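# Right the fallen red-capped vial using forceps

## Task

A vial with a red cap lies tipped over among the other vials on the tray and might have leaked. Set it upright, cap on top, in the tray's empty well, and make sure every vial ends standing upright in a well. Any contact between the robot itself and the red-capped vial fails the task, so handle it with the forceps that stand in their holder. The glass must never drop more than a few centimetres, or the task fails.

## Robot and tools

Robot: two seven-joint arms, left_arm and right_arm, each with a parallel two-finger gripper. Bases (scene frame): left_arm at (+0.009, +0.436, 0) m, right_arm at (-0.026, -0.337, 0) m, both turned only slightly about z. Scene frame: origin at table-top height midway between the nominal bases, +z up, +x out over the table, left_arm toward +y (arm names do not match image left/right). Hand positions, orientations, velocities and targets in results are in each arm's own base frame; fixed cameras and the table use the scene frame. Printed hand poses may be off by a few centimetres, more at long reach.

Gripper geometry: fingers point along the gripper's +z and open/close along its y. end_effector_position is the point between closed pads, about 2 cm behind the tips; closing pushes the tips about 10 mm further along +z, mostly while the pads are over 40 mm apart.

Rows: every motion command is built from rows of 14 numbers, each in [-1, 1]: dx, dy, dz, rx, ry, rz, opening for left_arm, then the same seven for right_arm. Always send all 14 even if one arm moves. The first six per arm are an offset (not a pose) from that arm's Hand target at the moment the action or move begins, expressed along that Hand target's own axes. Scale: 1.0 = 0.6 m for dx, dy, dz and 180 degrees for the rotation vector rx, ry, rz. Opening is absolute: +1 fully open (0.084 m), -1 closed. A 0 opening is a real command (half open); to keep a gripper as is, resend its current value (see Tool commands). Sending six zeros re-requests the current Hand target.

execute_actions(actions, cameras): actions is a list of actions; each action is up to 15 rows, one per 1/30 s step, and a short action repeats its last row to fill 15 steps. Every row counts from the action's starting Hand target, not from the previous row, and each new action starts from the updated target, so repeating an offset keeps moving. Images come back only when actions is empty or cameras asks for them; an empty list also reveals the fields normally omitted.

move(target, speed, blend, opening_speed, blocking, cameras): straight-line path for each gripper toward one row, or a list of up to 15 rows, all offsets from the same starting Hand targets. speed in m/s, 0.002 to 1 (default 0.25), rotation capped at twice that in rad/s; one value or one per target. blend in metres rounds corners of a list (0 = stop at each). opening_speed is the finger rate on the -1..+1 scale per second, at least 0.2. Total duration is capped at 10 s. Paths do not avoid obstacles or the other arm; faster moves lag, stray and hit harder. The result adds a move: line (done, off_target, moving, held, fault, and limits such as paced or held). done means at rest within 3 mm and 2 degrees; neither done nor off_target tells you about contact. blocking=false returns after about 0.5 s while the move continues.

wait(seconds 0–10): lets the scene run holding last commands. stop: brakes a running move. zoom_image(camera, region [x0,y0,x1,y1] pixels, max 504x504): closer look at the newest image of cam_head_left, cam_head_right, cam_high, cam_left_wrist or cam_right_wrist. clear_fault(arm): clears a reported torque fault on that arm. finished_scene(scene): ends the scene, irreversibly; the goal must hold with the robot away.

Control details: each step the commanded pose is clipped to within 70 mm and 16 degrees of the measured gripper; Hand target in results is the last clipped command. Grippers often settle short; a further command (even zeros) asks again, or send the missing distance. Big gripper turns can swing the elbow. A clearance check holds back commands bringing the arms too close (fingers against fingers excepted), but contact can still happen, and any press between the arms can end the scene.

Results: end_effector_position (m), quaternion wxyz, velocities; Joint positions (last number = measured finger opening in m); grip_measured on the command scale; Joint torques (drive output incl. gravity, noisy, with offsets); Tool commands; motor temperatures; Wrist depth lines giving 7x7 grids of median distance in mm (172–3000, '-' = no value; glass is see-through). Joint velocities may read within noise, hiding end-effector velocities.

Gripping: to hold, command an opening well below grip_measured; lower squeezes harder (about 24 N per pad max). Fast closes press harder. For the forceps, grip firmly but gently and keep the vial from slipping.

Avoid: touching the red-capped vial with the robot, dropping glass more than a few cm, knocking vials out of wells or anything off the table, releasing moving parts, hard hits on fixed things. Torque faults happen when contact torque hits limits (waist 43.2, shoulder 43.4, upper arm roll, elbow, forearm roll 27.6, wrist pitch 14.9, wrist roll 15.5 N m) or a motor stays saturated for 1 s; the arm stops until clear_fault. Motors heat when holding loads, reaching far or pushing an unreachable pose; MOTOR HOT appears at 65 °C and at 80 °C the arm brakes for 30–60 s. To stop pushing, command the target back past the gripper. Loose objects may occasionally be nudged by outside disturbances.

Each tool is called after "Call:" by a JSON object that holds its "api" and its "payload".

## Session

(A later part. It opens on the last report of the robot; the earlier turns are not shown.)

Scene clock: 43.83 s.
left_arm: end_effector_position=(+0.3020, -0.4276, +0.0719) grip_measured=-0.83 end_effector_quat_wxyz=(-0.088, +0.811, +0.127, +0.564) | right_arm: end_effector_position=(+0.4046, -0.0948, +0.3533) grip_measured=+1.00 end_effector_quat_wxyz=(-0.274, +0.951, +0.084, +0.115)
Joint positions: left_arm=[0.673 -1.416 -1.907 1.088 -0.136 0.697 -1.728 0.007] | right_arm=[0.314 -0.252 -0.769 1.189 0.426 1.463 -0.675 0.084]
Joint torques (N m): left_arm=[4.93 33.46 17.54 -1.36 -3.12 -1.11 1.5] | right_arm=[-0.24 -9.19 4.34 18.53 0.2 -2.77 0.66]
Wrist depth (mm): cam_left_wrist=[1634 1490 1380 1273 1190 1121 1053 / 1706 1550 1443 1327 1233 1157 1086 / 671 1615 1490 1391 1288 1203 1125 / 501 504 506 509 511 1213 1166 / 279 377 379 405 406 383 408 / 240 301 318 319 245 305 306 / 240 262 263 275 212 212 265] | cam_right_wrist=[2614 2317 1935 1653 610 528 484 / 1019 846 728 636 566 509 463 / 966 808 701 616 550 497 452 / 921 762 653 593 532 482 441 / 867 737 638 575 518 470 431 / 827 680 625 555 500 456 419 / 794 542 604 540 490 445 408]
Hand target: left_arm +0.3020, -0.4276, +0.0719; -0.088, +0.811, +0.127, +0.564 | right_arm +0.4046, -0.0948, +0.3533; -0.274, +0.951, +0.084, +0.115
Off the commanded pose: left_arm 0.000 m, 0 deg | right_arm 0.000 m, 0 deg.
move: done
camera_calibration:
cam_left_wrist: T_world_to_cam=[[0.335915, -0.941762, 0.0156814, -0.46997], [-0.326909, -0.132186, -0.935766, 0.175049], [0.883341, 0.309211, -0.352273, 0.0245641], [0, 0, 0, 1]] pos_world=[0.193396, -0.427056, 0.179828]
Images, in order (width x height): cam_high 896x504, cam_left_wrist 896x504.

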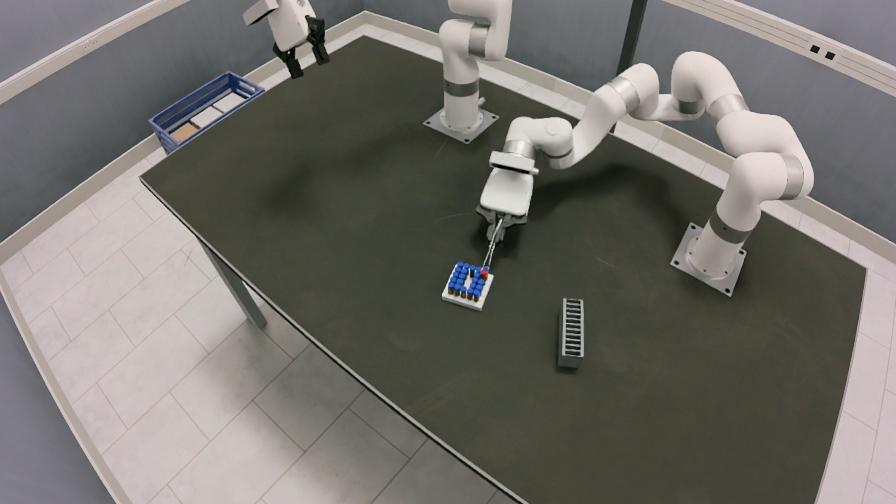

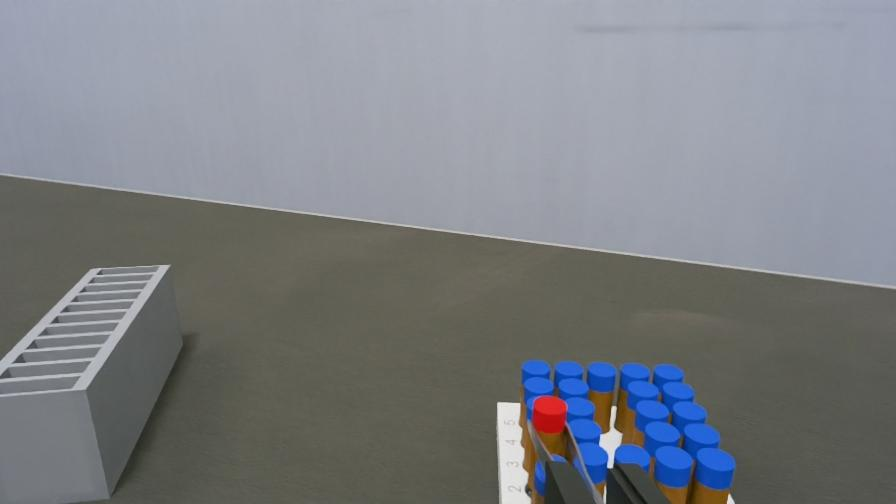

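Call:
{"api": "move", "payload": {"target": [-0.008,-0.0015,0.0025,0,0.0083,0,-0.92,0,0,0,0,0,0,1], "speed": 0.03, "cameras": ["cam_high","cam_left_wrist"]}}

Call:
{"api": "zoom_image", "payload": {"camera": "cam_left_wrist", "region": [500, 374, 630, 504]}}

Call:
{"api": "zoom_image", "payload": {"camera": "cam_left_wrist", "region": [515, 454, 555, 504]}}

Call:
{"api": "zoom_image", "payload": {"camera": "cam_high", "region": [468, 265, 492, 289]}}

Scene clock: 45.30 s.
left_arm: end_effector_position=(+0.3015, -0.4268, +0.0669) grip_measured=-0.83 end_effector_quat_wxyz=(-0.089, +0.804, +0.125, +0.575) | right_arm: end_effector_position=(+0.4046, -0.0948, +0.3533) grip_measured=+1.00 end_effector_quat_wxyz=(-0.274, +0.951, +0.084, +0.115)
Joint positions: left_arm=[0.669 -1.447 -1.915 1.097 -0.134 0.705 -1.749 0.007] | right_arm=[0.314 -0.252 -0.769 1.189 0.426 1.463 -0.675 0.084]
Joint torques (N m): left_arm=[-5.52 19.94 13.5 3.08 2.45 0.66 -1.7] | right_arm=[0.12 -9.28 4.29 18.48 0.13 -2.8 0.78]
Wrist depth (mm): cam_left_wrist=[1638 1513 1377 1271 1199 1114 1056 / 1690 1567 1449 1325 1241 1157 1088 / 1711 1607 1509 1377 1278 1203 1123 / 514 518 520 523 524 1211 1158 / 272 380 381 410 411 386 414 / 237 300 317 303 243 304 305 / 238 259 260 273 207 207 263] | cam_right_wrist=[2556 2279 1935 1657 609 528 484 / 1014 848 728 637 565 511 464 / 963 815 701 617 550 495 452 / 925 761 652 592 531 481 438 / 866 735 635 576 516 470 430 / 826 718 623 554 500 456 419 / 794 544 604 540 490 446 407]
Hand target: left_arm +0.3015, -0.4268, +0.0669; -0.089, +0.804, +0.125, +0.575 | right_arm +0.4046, -0.0948, +0.3533; -0.274, +0.951, +0.084, +0.115
Off the commanded pose: left_arm 0.000 m, 0 deg | right_arm 0.000 m, 0 deg.
move: done
camera_calibration:
cam_left_wrist: T_world_to_cam=[[0.335524, -0.941887, 0.0165176, -0.468896], [-0.303673, -0.124741, -0.944575, 0.167017], [0.891743, 0.311912, -0.327879, 0.0200148], [0, 0, 0, 1]] pos_world=[0.190196, -0.427056, 0.172068]
Images, in order (width x height): cam_high 896x504, cam_left_wrist 896x504.

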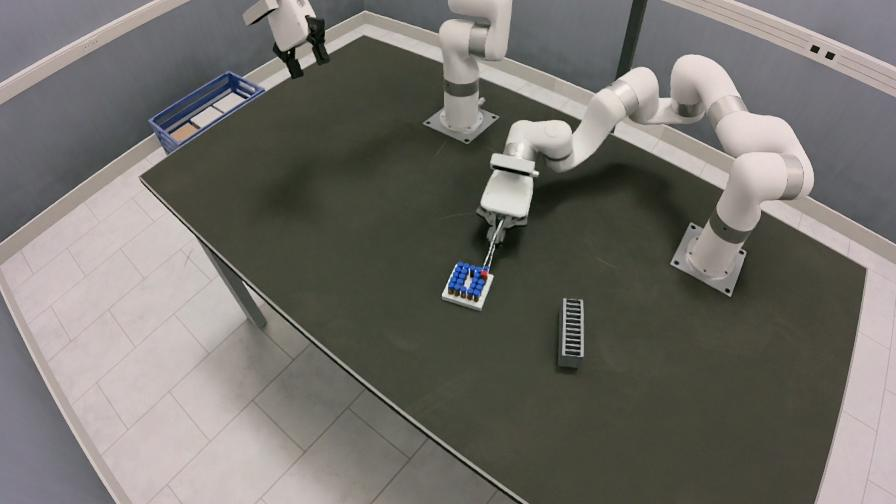

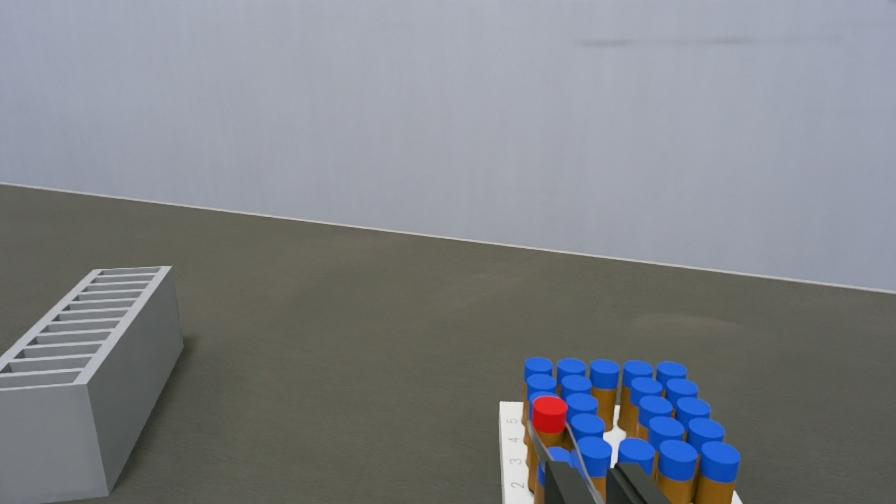

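Scaled by 3.877 from the camera's 896x504 image, which has a finer 1280x720 frame.

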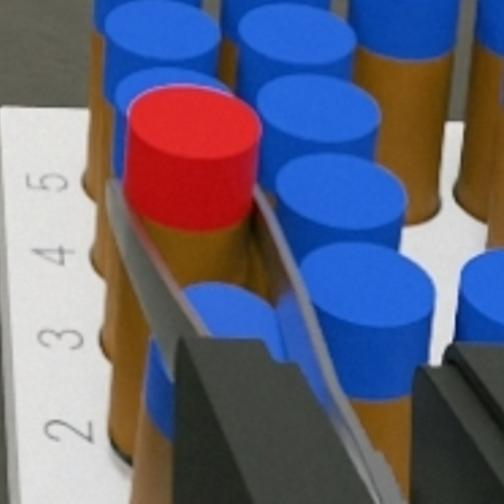

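Scaled by 10.080 from the camera's 896x504 image, which has a finer 1280x720 frame.

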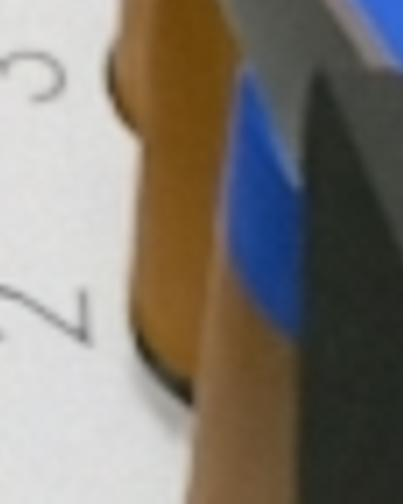

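Scaled by 21.000 from the camera's 896x504 image, which has a finer 1280x720 frame.

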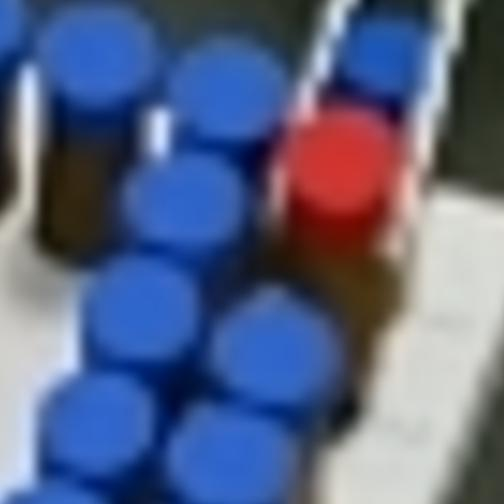

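Call:
{"api": "move", "payload": {"target": [0.0158,0,-0.0055,0,0,0,-0.92,0,0,0,0,0,0,1], "speed": 0.05, "cameras": ["cam_high","cam_left_wrist","cam_head_left"]}}

Call:
{"api": "zoom_image", "payload": {"camera": "cam_left_wrist", "region": [500, 374, 630, 504]}}

Call:
{"api": "zoom_image", "payload": {"camera": "cam_high", "region": [465, 255, 495, 285]}}

Call:
{"api": "zoom_image", "payload": {"camera": "cam_head_left", "region": [418, 280, 448, 310]}}

Scene clock: 46.77 s.
left_arm: end_effector_position=(+0.3014, -0.4268, +0.0769) grip_measured=-0.83 end_effector_quat_wxyz=(-0.089, +0.804, +0.125, +0.575) | right_arm: end_effector_position=(+0.4046, -0.0948, +0.3533) grip_measured=+1.00 end_effector_quat_wxyz=(-0.274, +0.951, +0.084, +0.115)
Joint positions: left_arm=[0.661 -1.433 -1.898 1.088 -0.127 0.708 -1.736 0.007] | right_arm=[0.314 -0.252 -0.769 1.189 0.426 1.463 -0.675 0.084]
Joint torques (N m): left_arm=[-5.15 32.92 17.89 -1.49 2.5 0.68 1.52] | right_arm=[-0.02 -9.18 4.3 18.42 0.27 -2.74 0.72]
Wrist depth (mm): cam_left_wrist=[1626 1496 1380 1276 1188 1123 1063 / 1715 1567 1434 1317 1230 1157 1089 / 1763 1626 1503 1369 1278 1205 1117 / 545 548 552 551 1290 1237 1153 / 312 401 431 432 434 408 438 / 248 317 336 337 260 321 322 / 239 274 275 276 213 223 278] | cam_right_wrist=[2585 2279 1924 1661 609 528 482 / 1017 848 726 637 566 509 462 / 969 815 705 619 551 497 452 / 921 760 654 593 532 481 440 / 872 738 636 576 517 470 431 / 826 680 624 555 500 456 419 / 794 543 604 540 491 446 407]
Hand target: left_arm +0.3014, -0.4268, +0.0769; -0.089, +0.804, +0.125, +0.575 | right_arm +0.4046, -0.0948, +0.3533; -0.274, +0.951, +0.084, +0.115
Off the commanded pose: left_arm 0.000 m, 0 deg | right_arm 0.000 m, 0 deg.
move: done
camera_calibration:
cam_left_wrist: T_world_to_cam=[[0.335522, -0.941887, 0.0165191, -0.469061], [-0.303588, -0.124712, -0.944606, 0.176465], [0.891773, 0.311922, -0.32779, 0.0232759], [0, 0, 0, 1]] pos_world=[0.190196, -0.427056, 0.182068]
Images, in order (width x height): cam_head_left 896x504, cam_high 896x504, cam_left_wrist 896x504.

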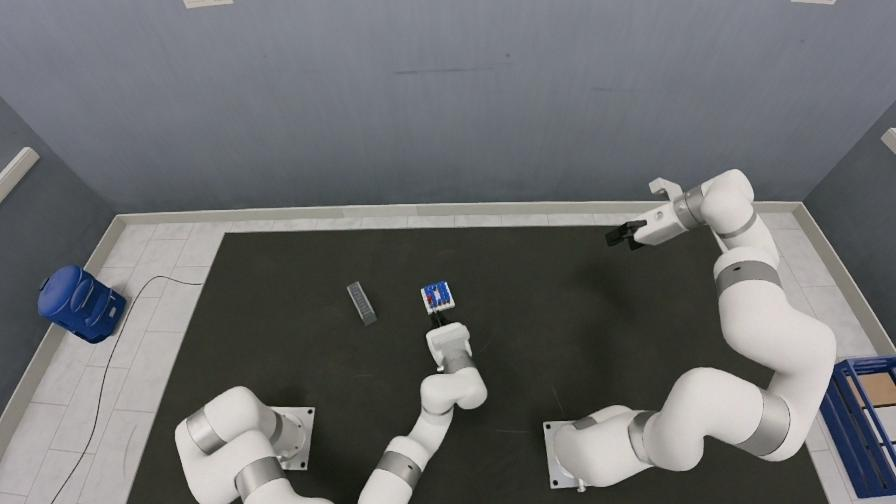

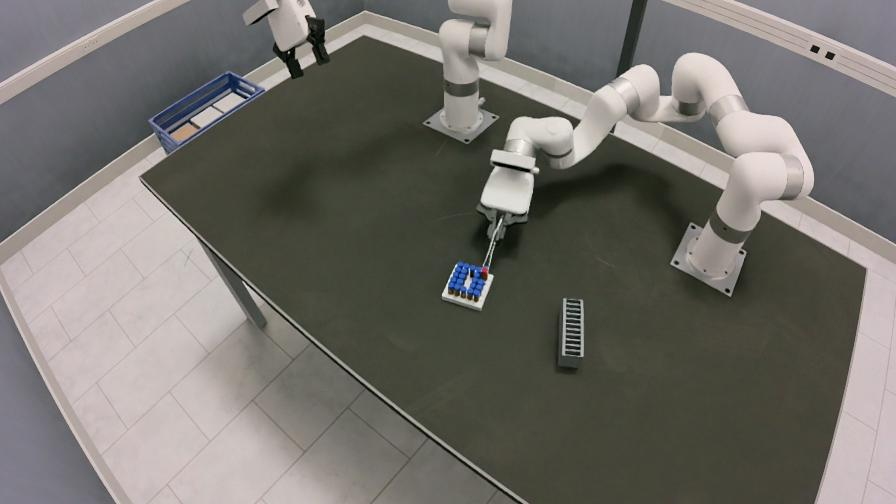

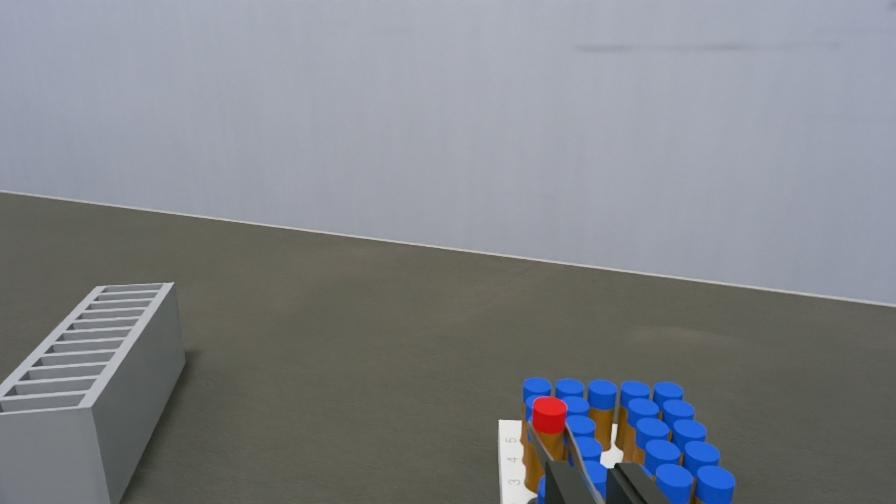

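Scaled by 3.877 from the camera's 896x504 image, which has a finer 1280x720 frame.

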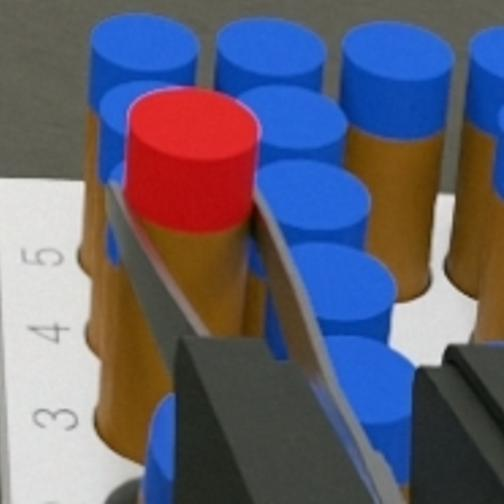

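Scaled by 16.800 from the camera's 896x504 image, which has a finer 1280x720 frame.

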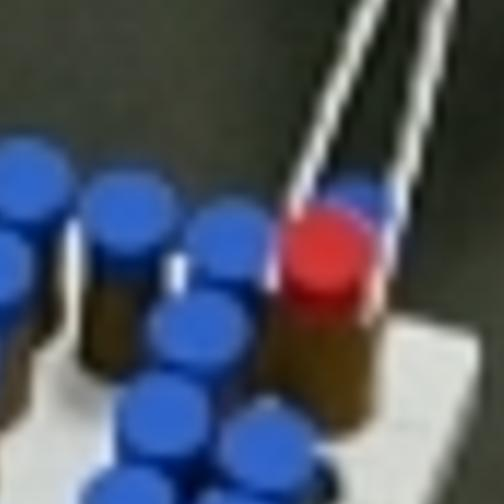

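Scaled by 16.800 from the camera's 896x504 image, which has a finer 1280x720 frame.

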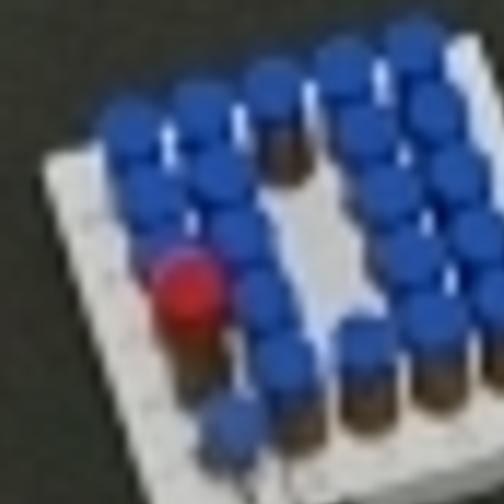

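Call:
{"api": "zoom_image", "payload": {"camera": "cam_high", "region": [476, 258, 496, 282]}}

Call:
{"api": "zoom_image", "payload": {"camera": "cam_head_left", "region": [422, 290, 442, 312]}}

Call:
{"api": "zoom_image", "payload": {"camera": "cam_left_wrist", "region": [520, 444, 600, 504]}}

Scaled by 21.000 from the camera's 896x504 image, which has a finer 1280x720 frame.

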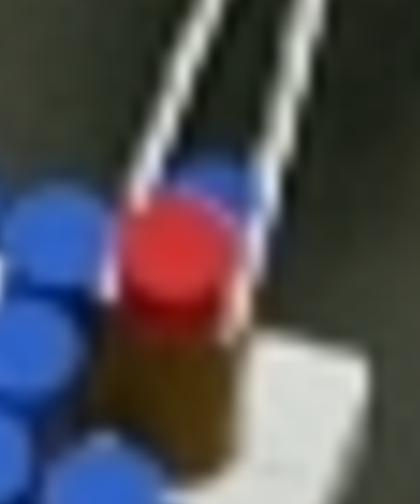

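Scaled by 22.909 from the camera's 896x504 image, which has a finer 1280x720 frame.

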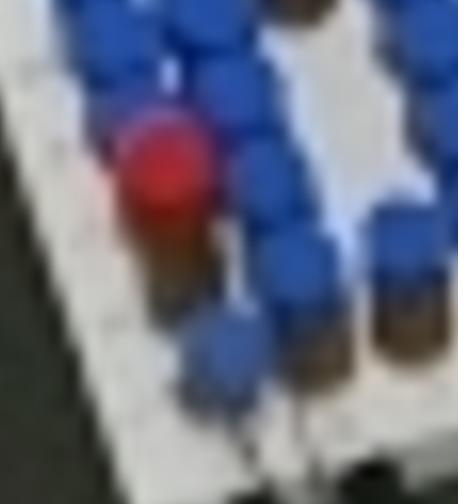

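Scaled by 6.300 from the camera's 896x504 image, which has a finer 1280x720 frame.

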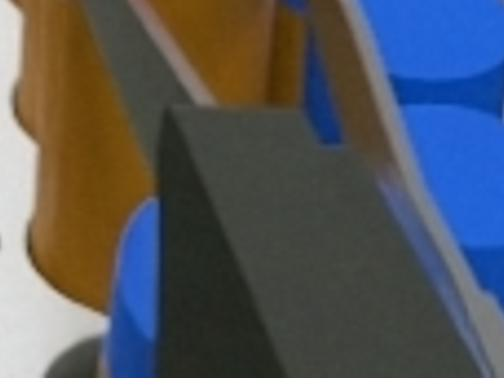

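Call:
{"api": "move", "payload": {"target": [0.0018,0,0.0052,0,0,0,-0.92,0,0,0,0,0,0,1], "speed": 0.04, "cameras": ["cam_high","cam_left_wrist","cam_head_left"]}}

Call:
{"api": "zoom_image", "payload": {"camera": "cam_high", "region": [468, 258, 492, 286]}}

Call:
{"api": "zoom_image", "payload": {"camera": "cam_head_left", "region": [418, 285, 442, 312]}}

Call:
{"api": "zoom_image", "payload": {"camera": "cam_left_wrist", "region": [500, 384, 620, 504]}}

Scene clock: 48.60 s.
left_arm: end_effector_position=(+0.3046, -0.4258, +0.0769) grip_measured=-0.83 end_effector_quat_wxyz=(-0.089, +0.804, +0.125, +0.575) | right_arm: end_effector_position=(+0.4046, -0.0948, +0.3533) grip_measured=+1.00 end_effector_quat_wxyz=(-0.274, +0.951, +0.084, +0.115)
Joint positions: left_arm=[0.667 -1.434 -1.898 1.085 -0.127 0.7 -1.734 0.007] | right_arm=[0.314 -0.252 -0.769 1.189 0.426 1.463 -0.675 0.084]
Joint torques (N m): left_arm=[4.99 19.53 17.73 -1.53 2.51 -1.01 1.52] | right_arm=[0.09 -8.96 4.32 18.47 0.23 -2.79 0.7]
Wrist depth (mm): cam_left_wrist=[1638 1493 1377 1273 1199 1125 1061 / 1694 1564 1431 1325 1224 1158 1084 / 1749 1638 1490 1366 1290 1201 1117 / 544 548 552 552 1307 1230 1160 / 318 402 432 433 435 409 439 / 246 318 336 337 260 322 322 / 237 274 275 275 218 223 278] | cam_right_wrist=[2604 2302 1924 1661 610 529 483 / 1020 847 725 636 566 508 463 / 968 815 703 616 549 498 453 / 916 760 654 595 531 481 440 / 871 739 636 577 517 470 429 / 824 672 623 556 499 456 418 / 796 542 604 540 490 446 408]
Hand target: left_arm +0.3046, -0.4258, +0.0769; -0.089, +0.804, +0.125, +0.575 | right_arm +0.4046, -0.0948, +0.3533; -0.274, +0.951, +0.084, +0.115
Off the commanded pose: left_arm 0.000 m, 0 deg | right_arm 0.000 m, 0 deg.
move: done
camera_calibration:
cam_left_wrist: T_world_to_cam=[[0.33544, -0.941916, 0.0165493, -0.469161], [-0.303684, -0.124745, -0.944571, 0.177529], [0.891771, 0.311821, -0.327889, 0.0201751], [0, 0, 0, 1]] pos_world=[0.193296, -0.426056, 0.182068]
Images, in order (width x height): cam_head_left 896x504, cam_high 896x504, cam_left_wrist 896x504.

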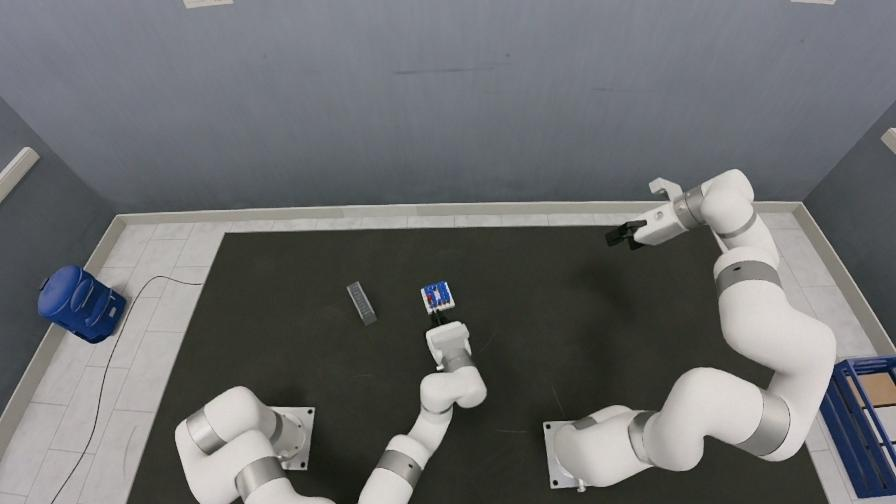

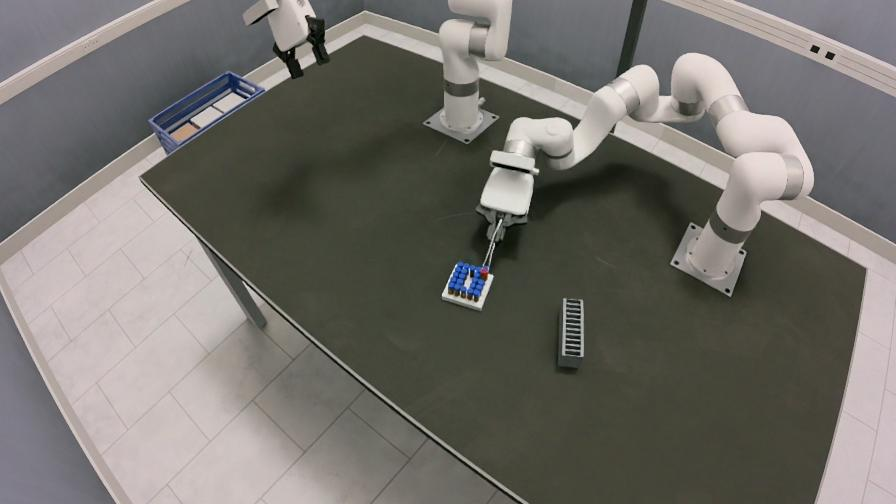

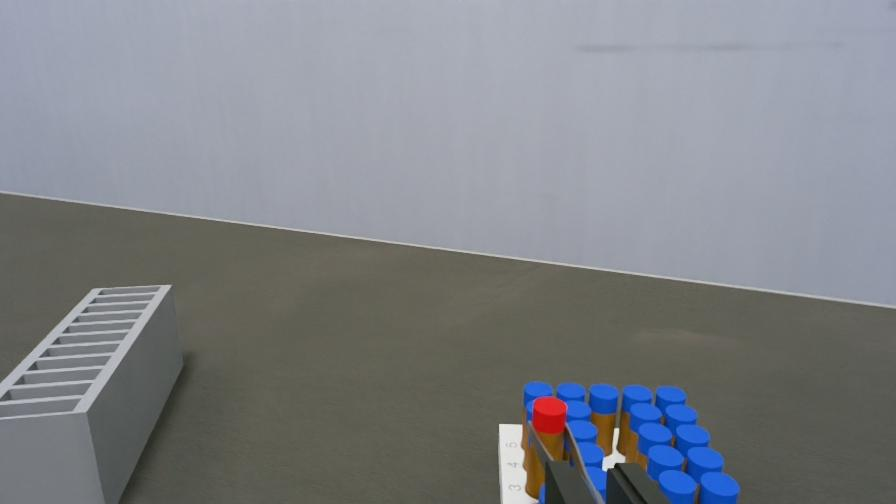

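Scaled by 18.000 from the camera's 896x504 image, which has a finer 1280x720 frame.

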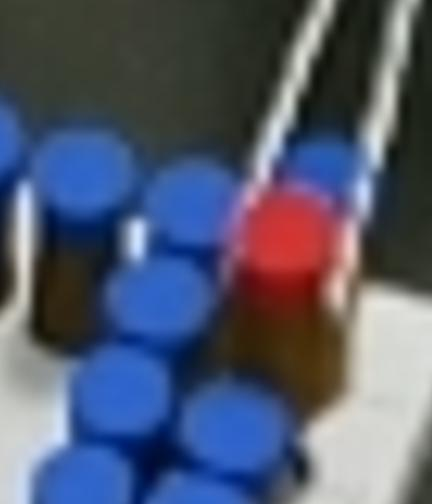

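Scaled by 18.667 from the camera's 896x504 image, which has a finer 1280x720 frame.

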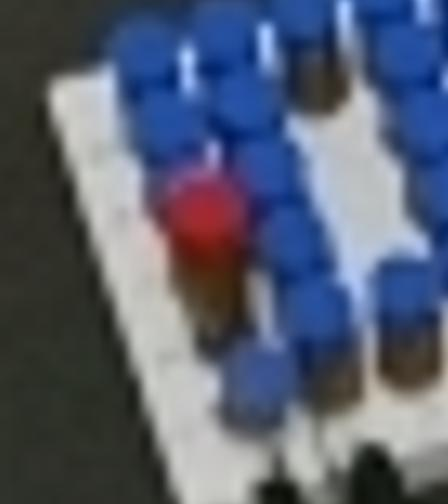

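Scaled by 4.200 from the camera's 896x504 image, which has a finer 1280x720 frame.

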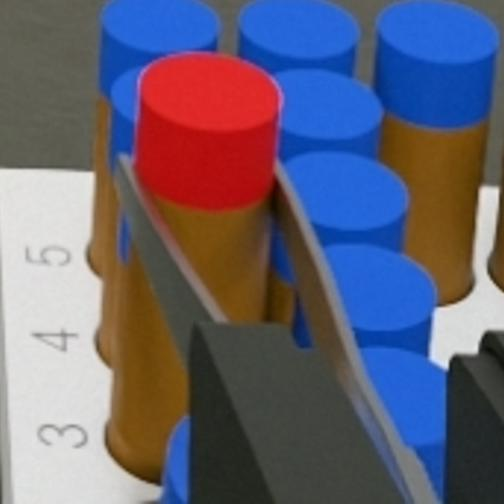

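Call:
{"api": "move", "payload": {"target": [[0.0788,0,-0.0278,0,0,0,-0.92,0,0,0,0,0,0,1],[0.0509,0,-0.1067,0,0,0,-0.92,0,0,0,0,0,0,1]], "speed": 0.08, "blend": 0.01, "cameras": ["cam_high","cam_left_wrist","cam_head_left"]}}

Call:
{"api": "zoom_image", "payload": {"camera": "cam_high", "region": [440, 250, 500, 310]}}

Call:
{"api": "zoom_image", "payload": {"camera": "cam_head_left", "region": [415, 275, 455, 315]}}

Call:
{"api": "zoom_image", "payload": {"camera": "cam_left_wrist", "region": [480, 304, 730, 504]}}

Scene clock: 50.60 s.
left_arm: end_effector_position=(+0.2563, -0.4412, +0.1265) grip_measured=-0.83 end_effector_quat_wxyz=(-0.089, +0.804, +0.125, +0.575) | right_arm: end_effector_position=(+0.4046, -0.0948, +0.3533) grip_measured=+1.00 end_effector_quat_wxyz=(-0.274, +0.951, +0.084, +0.115)
Joint positions: left_arm=[0.547 -1.366 -1.813 1.099 -0.096 0.85 -1.696 0.007] | right_arm=[0.314 -0.252 -0.769 1.189 0.426 1.463 -0.675 0.084]
Joint torques (N m): left_arm=[-5.34 32.48 13.72 4.4 -2.74 0.63 -1.66] | right_arm=[0.17 -9.04 4.36 18.29 0.28 -2.72 0.63]
Wrist depth (mm): cam_left_wrist=[1673 1560 1428 1312 1233 1160 1094 / 1758 1607 1477 1364 1273 1190 1123 / 1852 1698 1546 1414 1325 1248 1160 / 693 695 1567 1480 1366 1271 1192 / 545 546 550 551 517 556 1205 / 404 371 428 429 429 409 432 / 333 325 350 367 288 353 354] | cam_right_wrist=[2585 2279 1940 1649 610 526 482 / 1020 847 727 636 566 508 463 / 970 812 703 617 550 498 452 / 924 765 653 592 531 481 441 / 871 736 636 575 517 470 431 / 824 698 624 556 502 455 420 / 804 653 604 541 490 446 408]
Hand target: left_arm +0.2562, -0.4412, +0.1265; -0.089, +0.804, +0.125, +0.575 | right_arm +0.4046, -0.0948, +0.3533; -0.274, +0.951, +0.084, +0.115
Off the commanded pose: left_arm 0.000 m, 0 deg | right_arm 0.000 m, 0 deg.
move: done
camera_calibration:
cam_left_wrist: T_world_to_cam=[[0.335522, -0.941887, 0.0165191, -0.468278], [-0.303588, -0.124712, -0.944606, 0.207799], [0.891773, 0.311922, -0.32779, 0.0843341], [0, 0, 0, 1]] pos_world=[0.144996, -0.441456, 0.231668]
Images, in order (width x height): cam_head_left 896x504, cam_high 896x504, cam_left_wrist 896x504.

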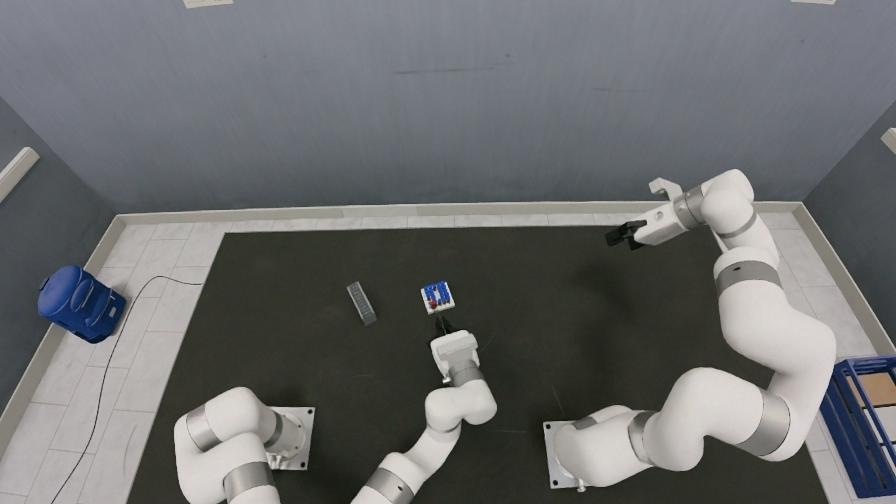

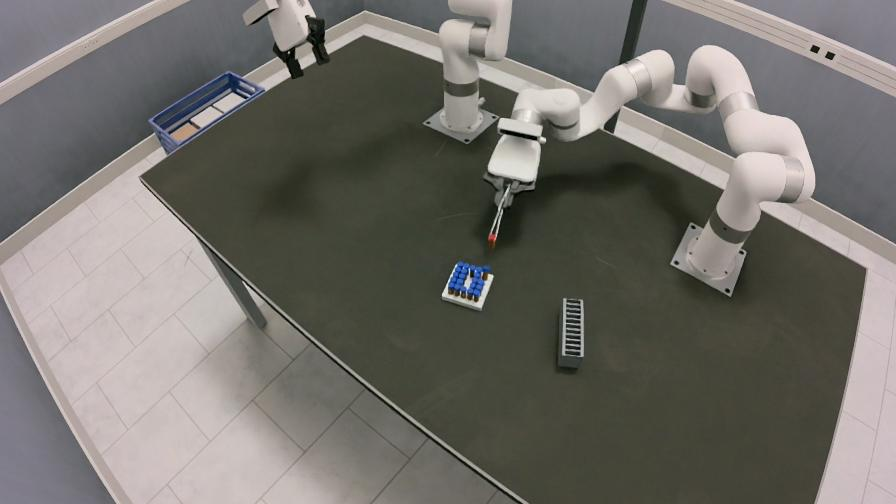

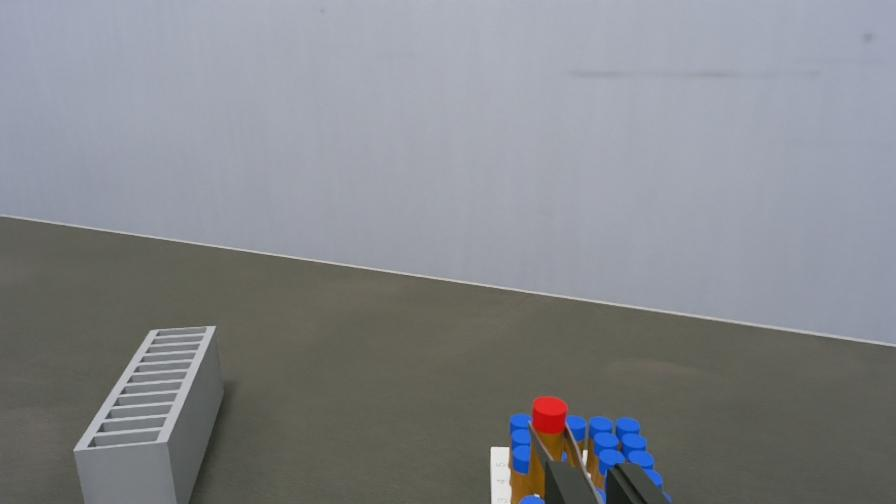

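Scaled by 8.400 from the camera's 896x504 image, which has a finer 1280x720 frame.

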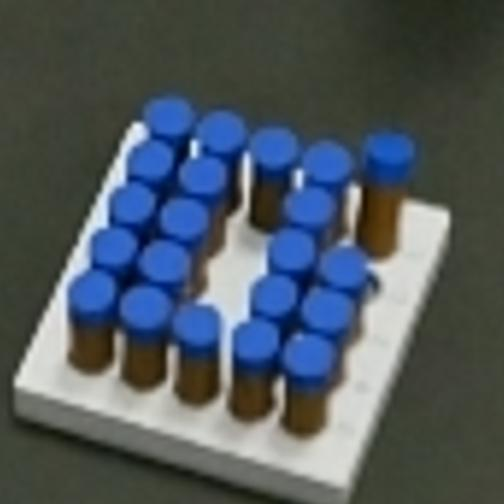

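Scaled by 12.600 from the camera's 896x504 image, which has a finer 1280x720 frame.

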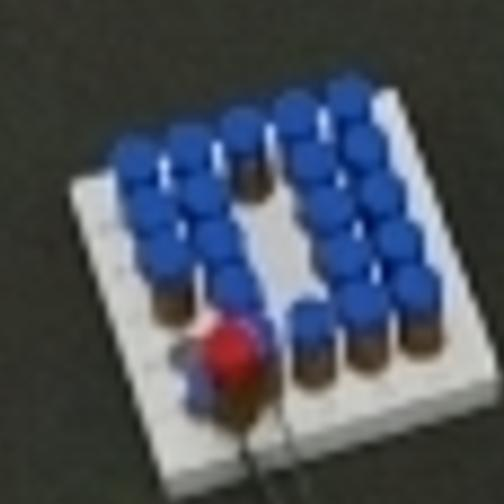

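Scaled by 2.016 from the camera's 896x504 image, which has a finer 1280x720 frame.

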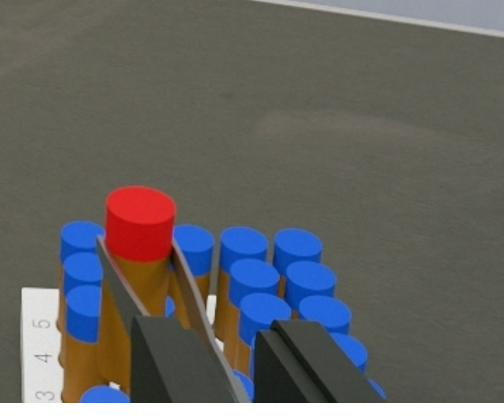

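Call:
{"api": "move", "payload": {"target": [0.1677,-0.369,0,0,0,0,-0.92,0,0,0,0,0,0,1], "speed": 0.2}}

Call:
{"api": "move", "payload": {"target": [0,0,0,0,0,0,-0.92,-0.0127,-0.5155,0.6207,-0.163,-0.102,-0.0453,-1], "speed": 0.3, "cameras": ["cam_high","cam_right_wrist","cam_left_wrist"]}}

Call:
{"api": "zoom_image", "payload": {"camera": "cam_right_wrist", "region": [400, 254, 700, 504]}}

Call:
{"api": "zoom_image", "payload": {"camera": "cam_high", "region": [440, 250, 500, 310]}}

Scene clock: 53.60 s.
left_arm: end_effector_position=(+0.2198, -0.2204, +0.2216) grip_measured=-0.83 end_effector_quat_wxyz=(-0.089, +0.804, +0.125, +0.575) | right_arm: end_effector_position=(+0.4046, -0.0948, +0.3533) grip_measured=+1.00 end_effector_quat_wxyz=(-0.274, +0.951, +0.084, +0.115)
Joint positions: left_arm=[-0.238 -1.315 -1.402 0.291 -0.033 0.819 -1.535 0.007] | right_arm=[0.314 -0.252 -0.769 1.189 0.426 1.463 -0.675 0.084]
Joint torques (N m): left_arm=[-5.19 3.23 11.51 1.18 2.89 0.35 1.48] | right_arm=[0.3 -8.9 4.24 18.55 0.48 -2.67 0.69]
Wrist depth (mm): cam_left_wrist=[1749 1600 1480 1361 1273 1201 1125 / 1818 1673 1533 1411 1307 1233 1168 / 1919 1728 1593 1474 1364 1285 1201 / 1991 1813 1657 1519 1408 1325 1241 / 2056 719 1634 1567 1468 1364 1273 / 597 600 601 606 576 609 1285 / 490 493 495 497 498 500 502] | cam_right_wrist=[2566 2279 1957 1665 610 529 483 / 1019 845 726 637 565 509 464 / 966 812 700 617 549 498 452 / 926 761 654 592 532 481 438 / 871 735 634 576 517 469 429 / 826 708 624 555 501 456 419 / 794 677 602 540 490 447 407]
Hand target: left_arm +0.2198, -0.2204, +0.2216; -0.089, +0.804, +0.125, +0.575 | right_arm +0.4046, -0.0948, +0.3533; -0.274, +0.951, +0.084, +0.115
Off the commanded pose: left_arm 0.000 m, 0 deg | right_arm 0.000 m, 0 deg.
move: done

Scene clock: 55.77 s.
left_arm: end_effector_position=(+0.2198, -0.2204, +0.2216) grip_measured=-0.83 end_effector_quat_wxyz=(-0.089, +0.804, +0.125, +0.575) | right_arm: end_effector_position=(+0.3926, +0.3641, +0.1995) grip_measured=-1.00 end_effector_quat_wxyz=(+0.000, +0.987, +0.161, +0.000)
Joint positions: left_arm=[-0.238 -1.315 -1.402 0.291 -0.033 0.819 -1.535 0.007] | right_arm=[0.685 0.237 0.069 1.33 -0.019 1.094 0.438 0]
Joint torques (N m): left_arm=[-5.3 3.1 11.44 1.33 2.47 0.36 1.35] | right_arm=[4.44 -22.31 2.33 21.29 -1.47 -0.08 1.4]
Wrist depth (mm): cam_left_wrist=[1741 1596 1468 1364 1276 1201 1130 / 1809 1673 1526 1411 1315 1235 1158 / 1919 1741 1593 1465 1364 1283 1194 / 2002 1818 1673 1519 1420 1330 1244 / 2032 722 1634 1546 1471 1358 1271 / 597 599 601 605 576 609 1288 / 491 492 494 496 498 499 502] | cam_right_wrist=[283 321 321 323 324 325 326 / 278 321 323 323 325 326 327 / 279 323 324 324 312 327 327 / 287 323 324 325 306 327 329 / 322 324 325 326 313 328 329 / 323 324 325 327 327 329 331 / 324 324 326 327 329 330 331]
Hand target: left_arm +0.2198, -0.2204, +0.2216; -0.089, +0.804, +0.125, +0.575 | right_arm +0.3926, +0.3641, +0.1994; +0.000, +0.987, +0.161, +0.000
Off the commanded pose: left_arm 0.000 m, 0 deg | right_arm 0.000 m, 0 deg.
move: done
camera_calibration:
cam_left_wrist: T_world_to_cam=[[0.335522, -0.941887, 0.0165191, -0.249668], [-0.303588, -0.124712, -0.944606, 0.314117], [0.891773, 0.311922, -0.32779, 0.0790952], [0, 0, 0, 1]] pos_world=[0.108596, -0.220656, 0.326768]
cam_right_wrist: T_world_to_cam=[[0.338593, -0.940852, 0.01235, 0.234193], [-0.940933, -0.338558, 0.00485885, 0.553486], [-0.00039025, -0.0132657, -0.999912, 0.335056], [0, 0, 0, 1]] pos_world=[0.441628, 0.412173, 0.329445]
Images, in order (width x height): cam_high 896x504, cam_left_wrist 896x504, cam_right_wrist 896x504.

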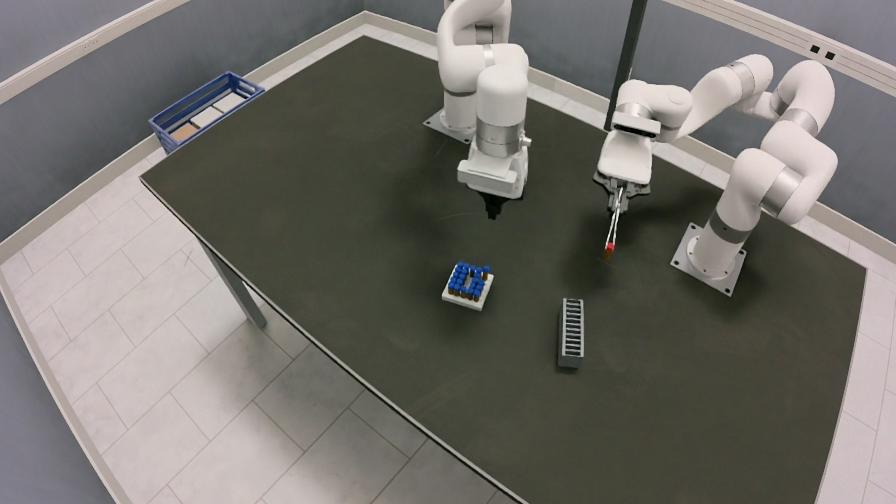

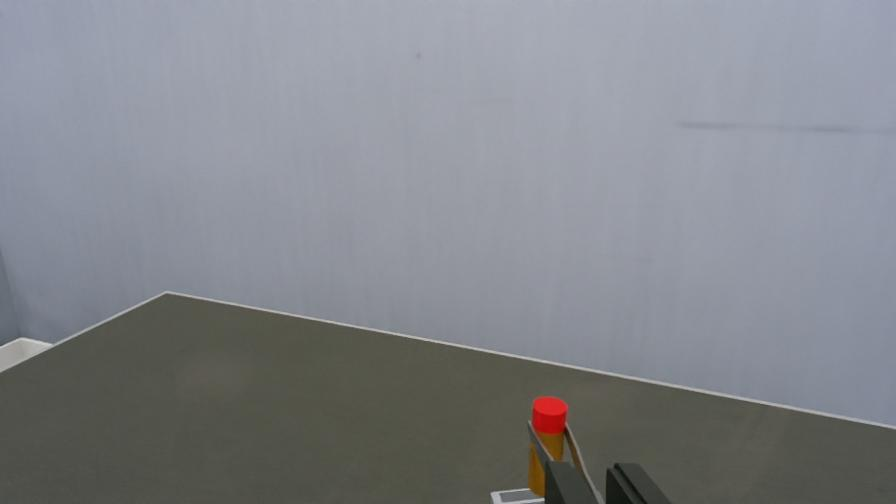

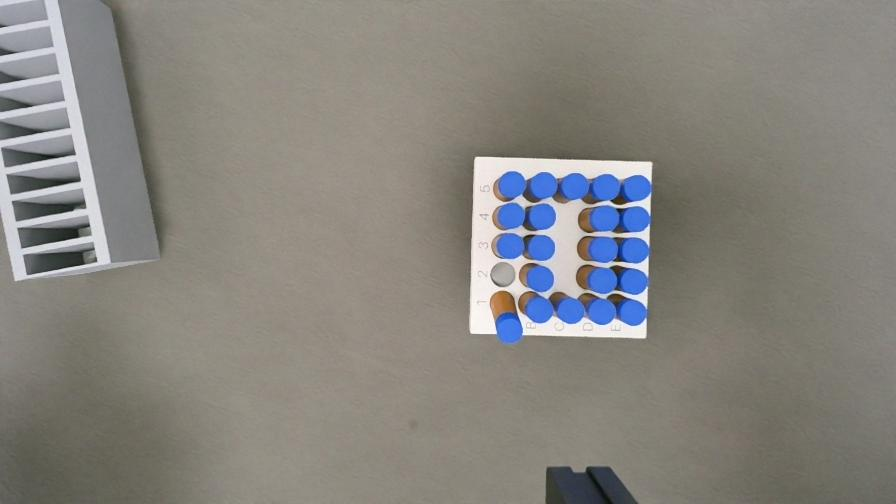

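Scaled by 1.680 from the camera's 896x504 image, which has a finer 1280x720 frame.

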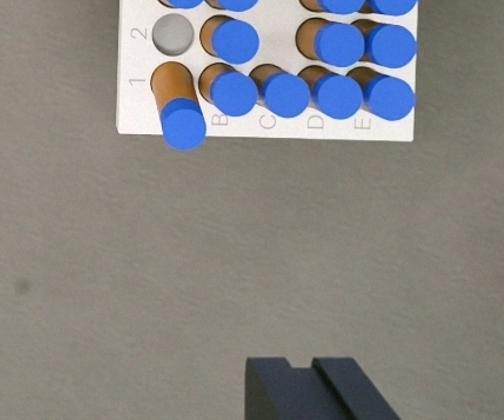

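Scaled by 8.400 from the camera's 896x504 image, which has a finer 1280x720 frame.

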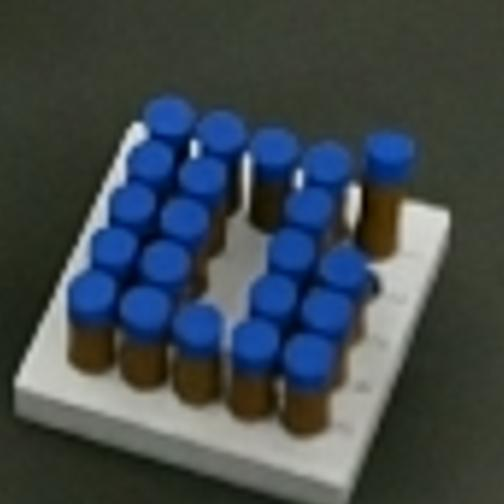

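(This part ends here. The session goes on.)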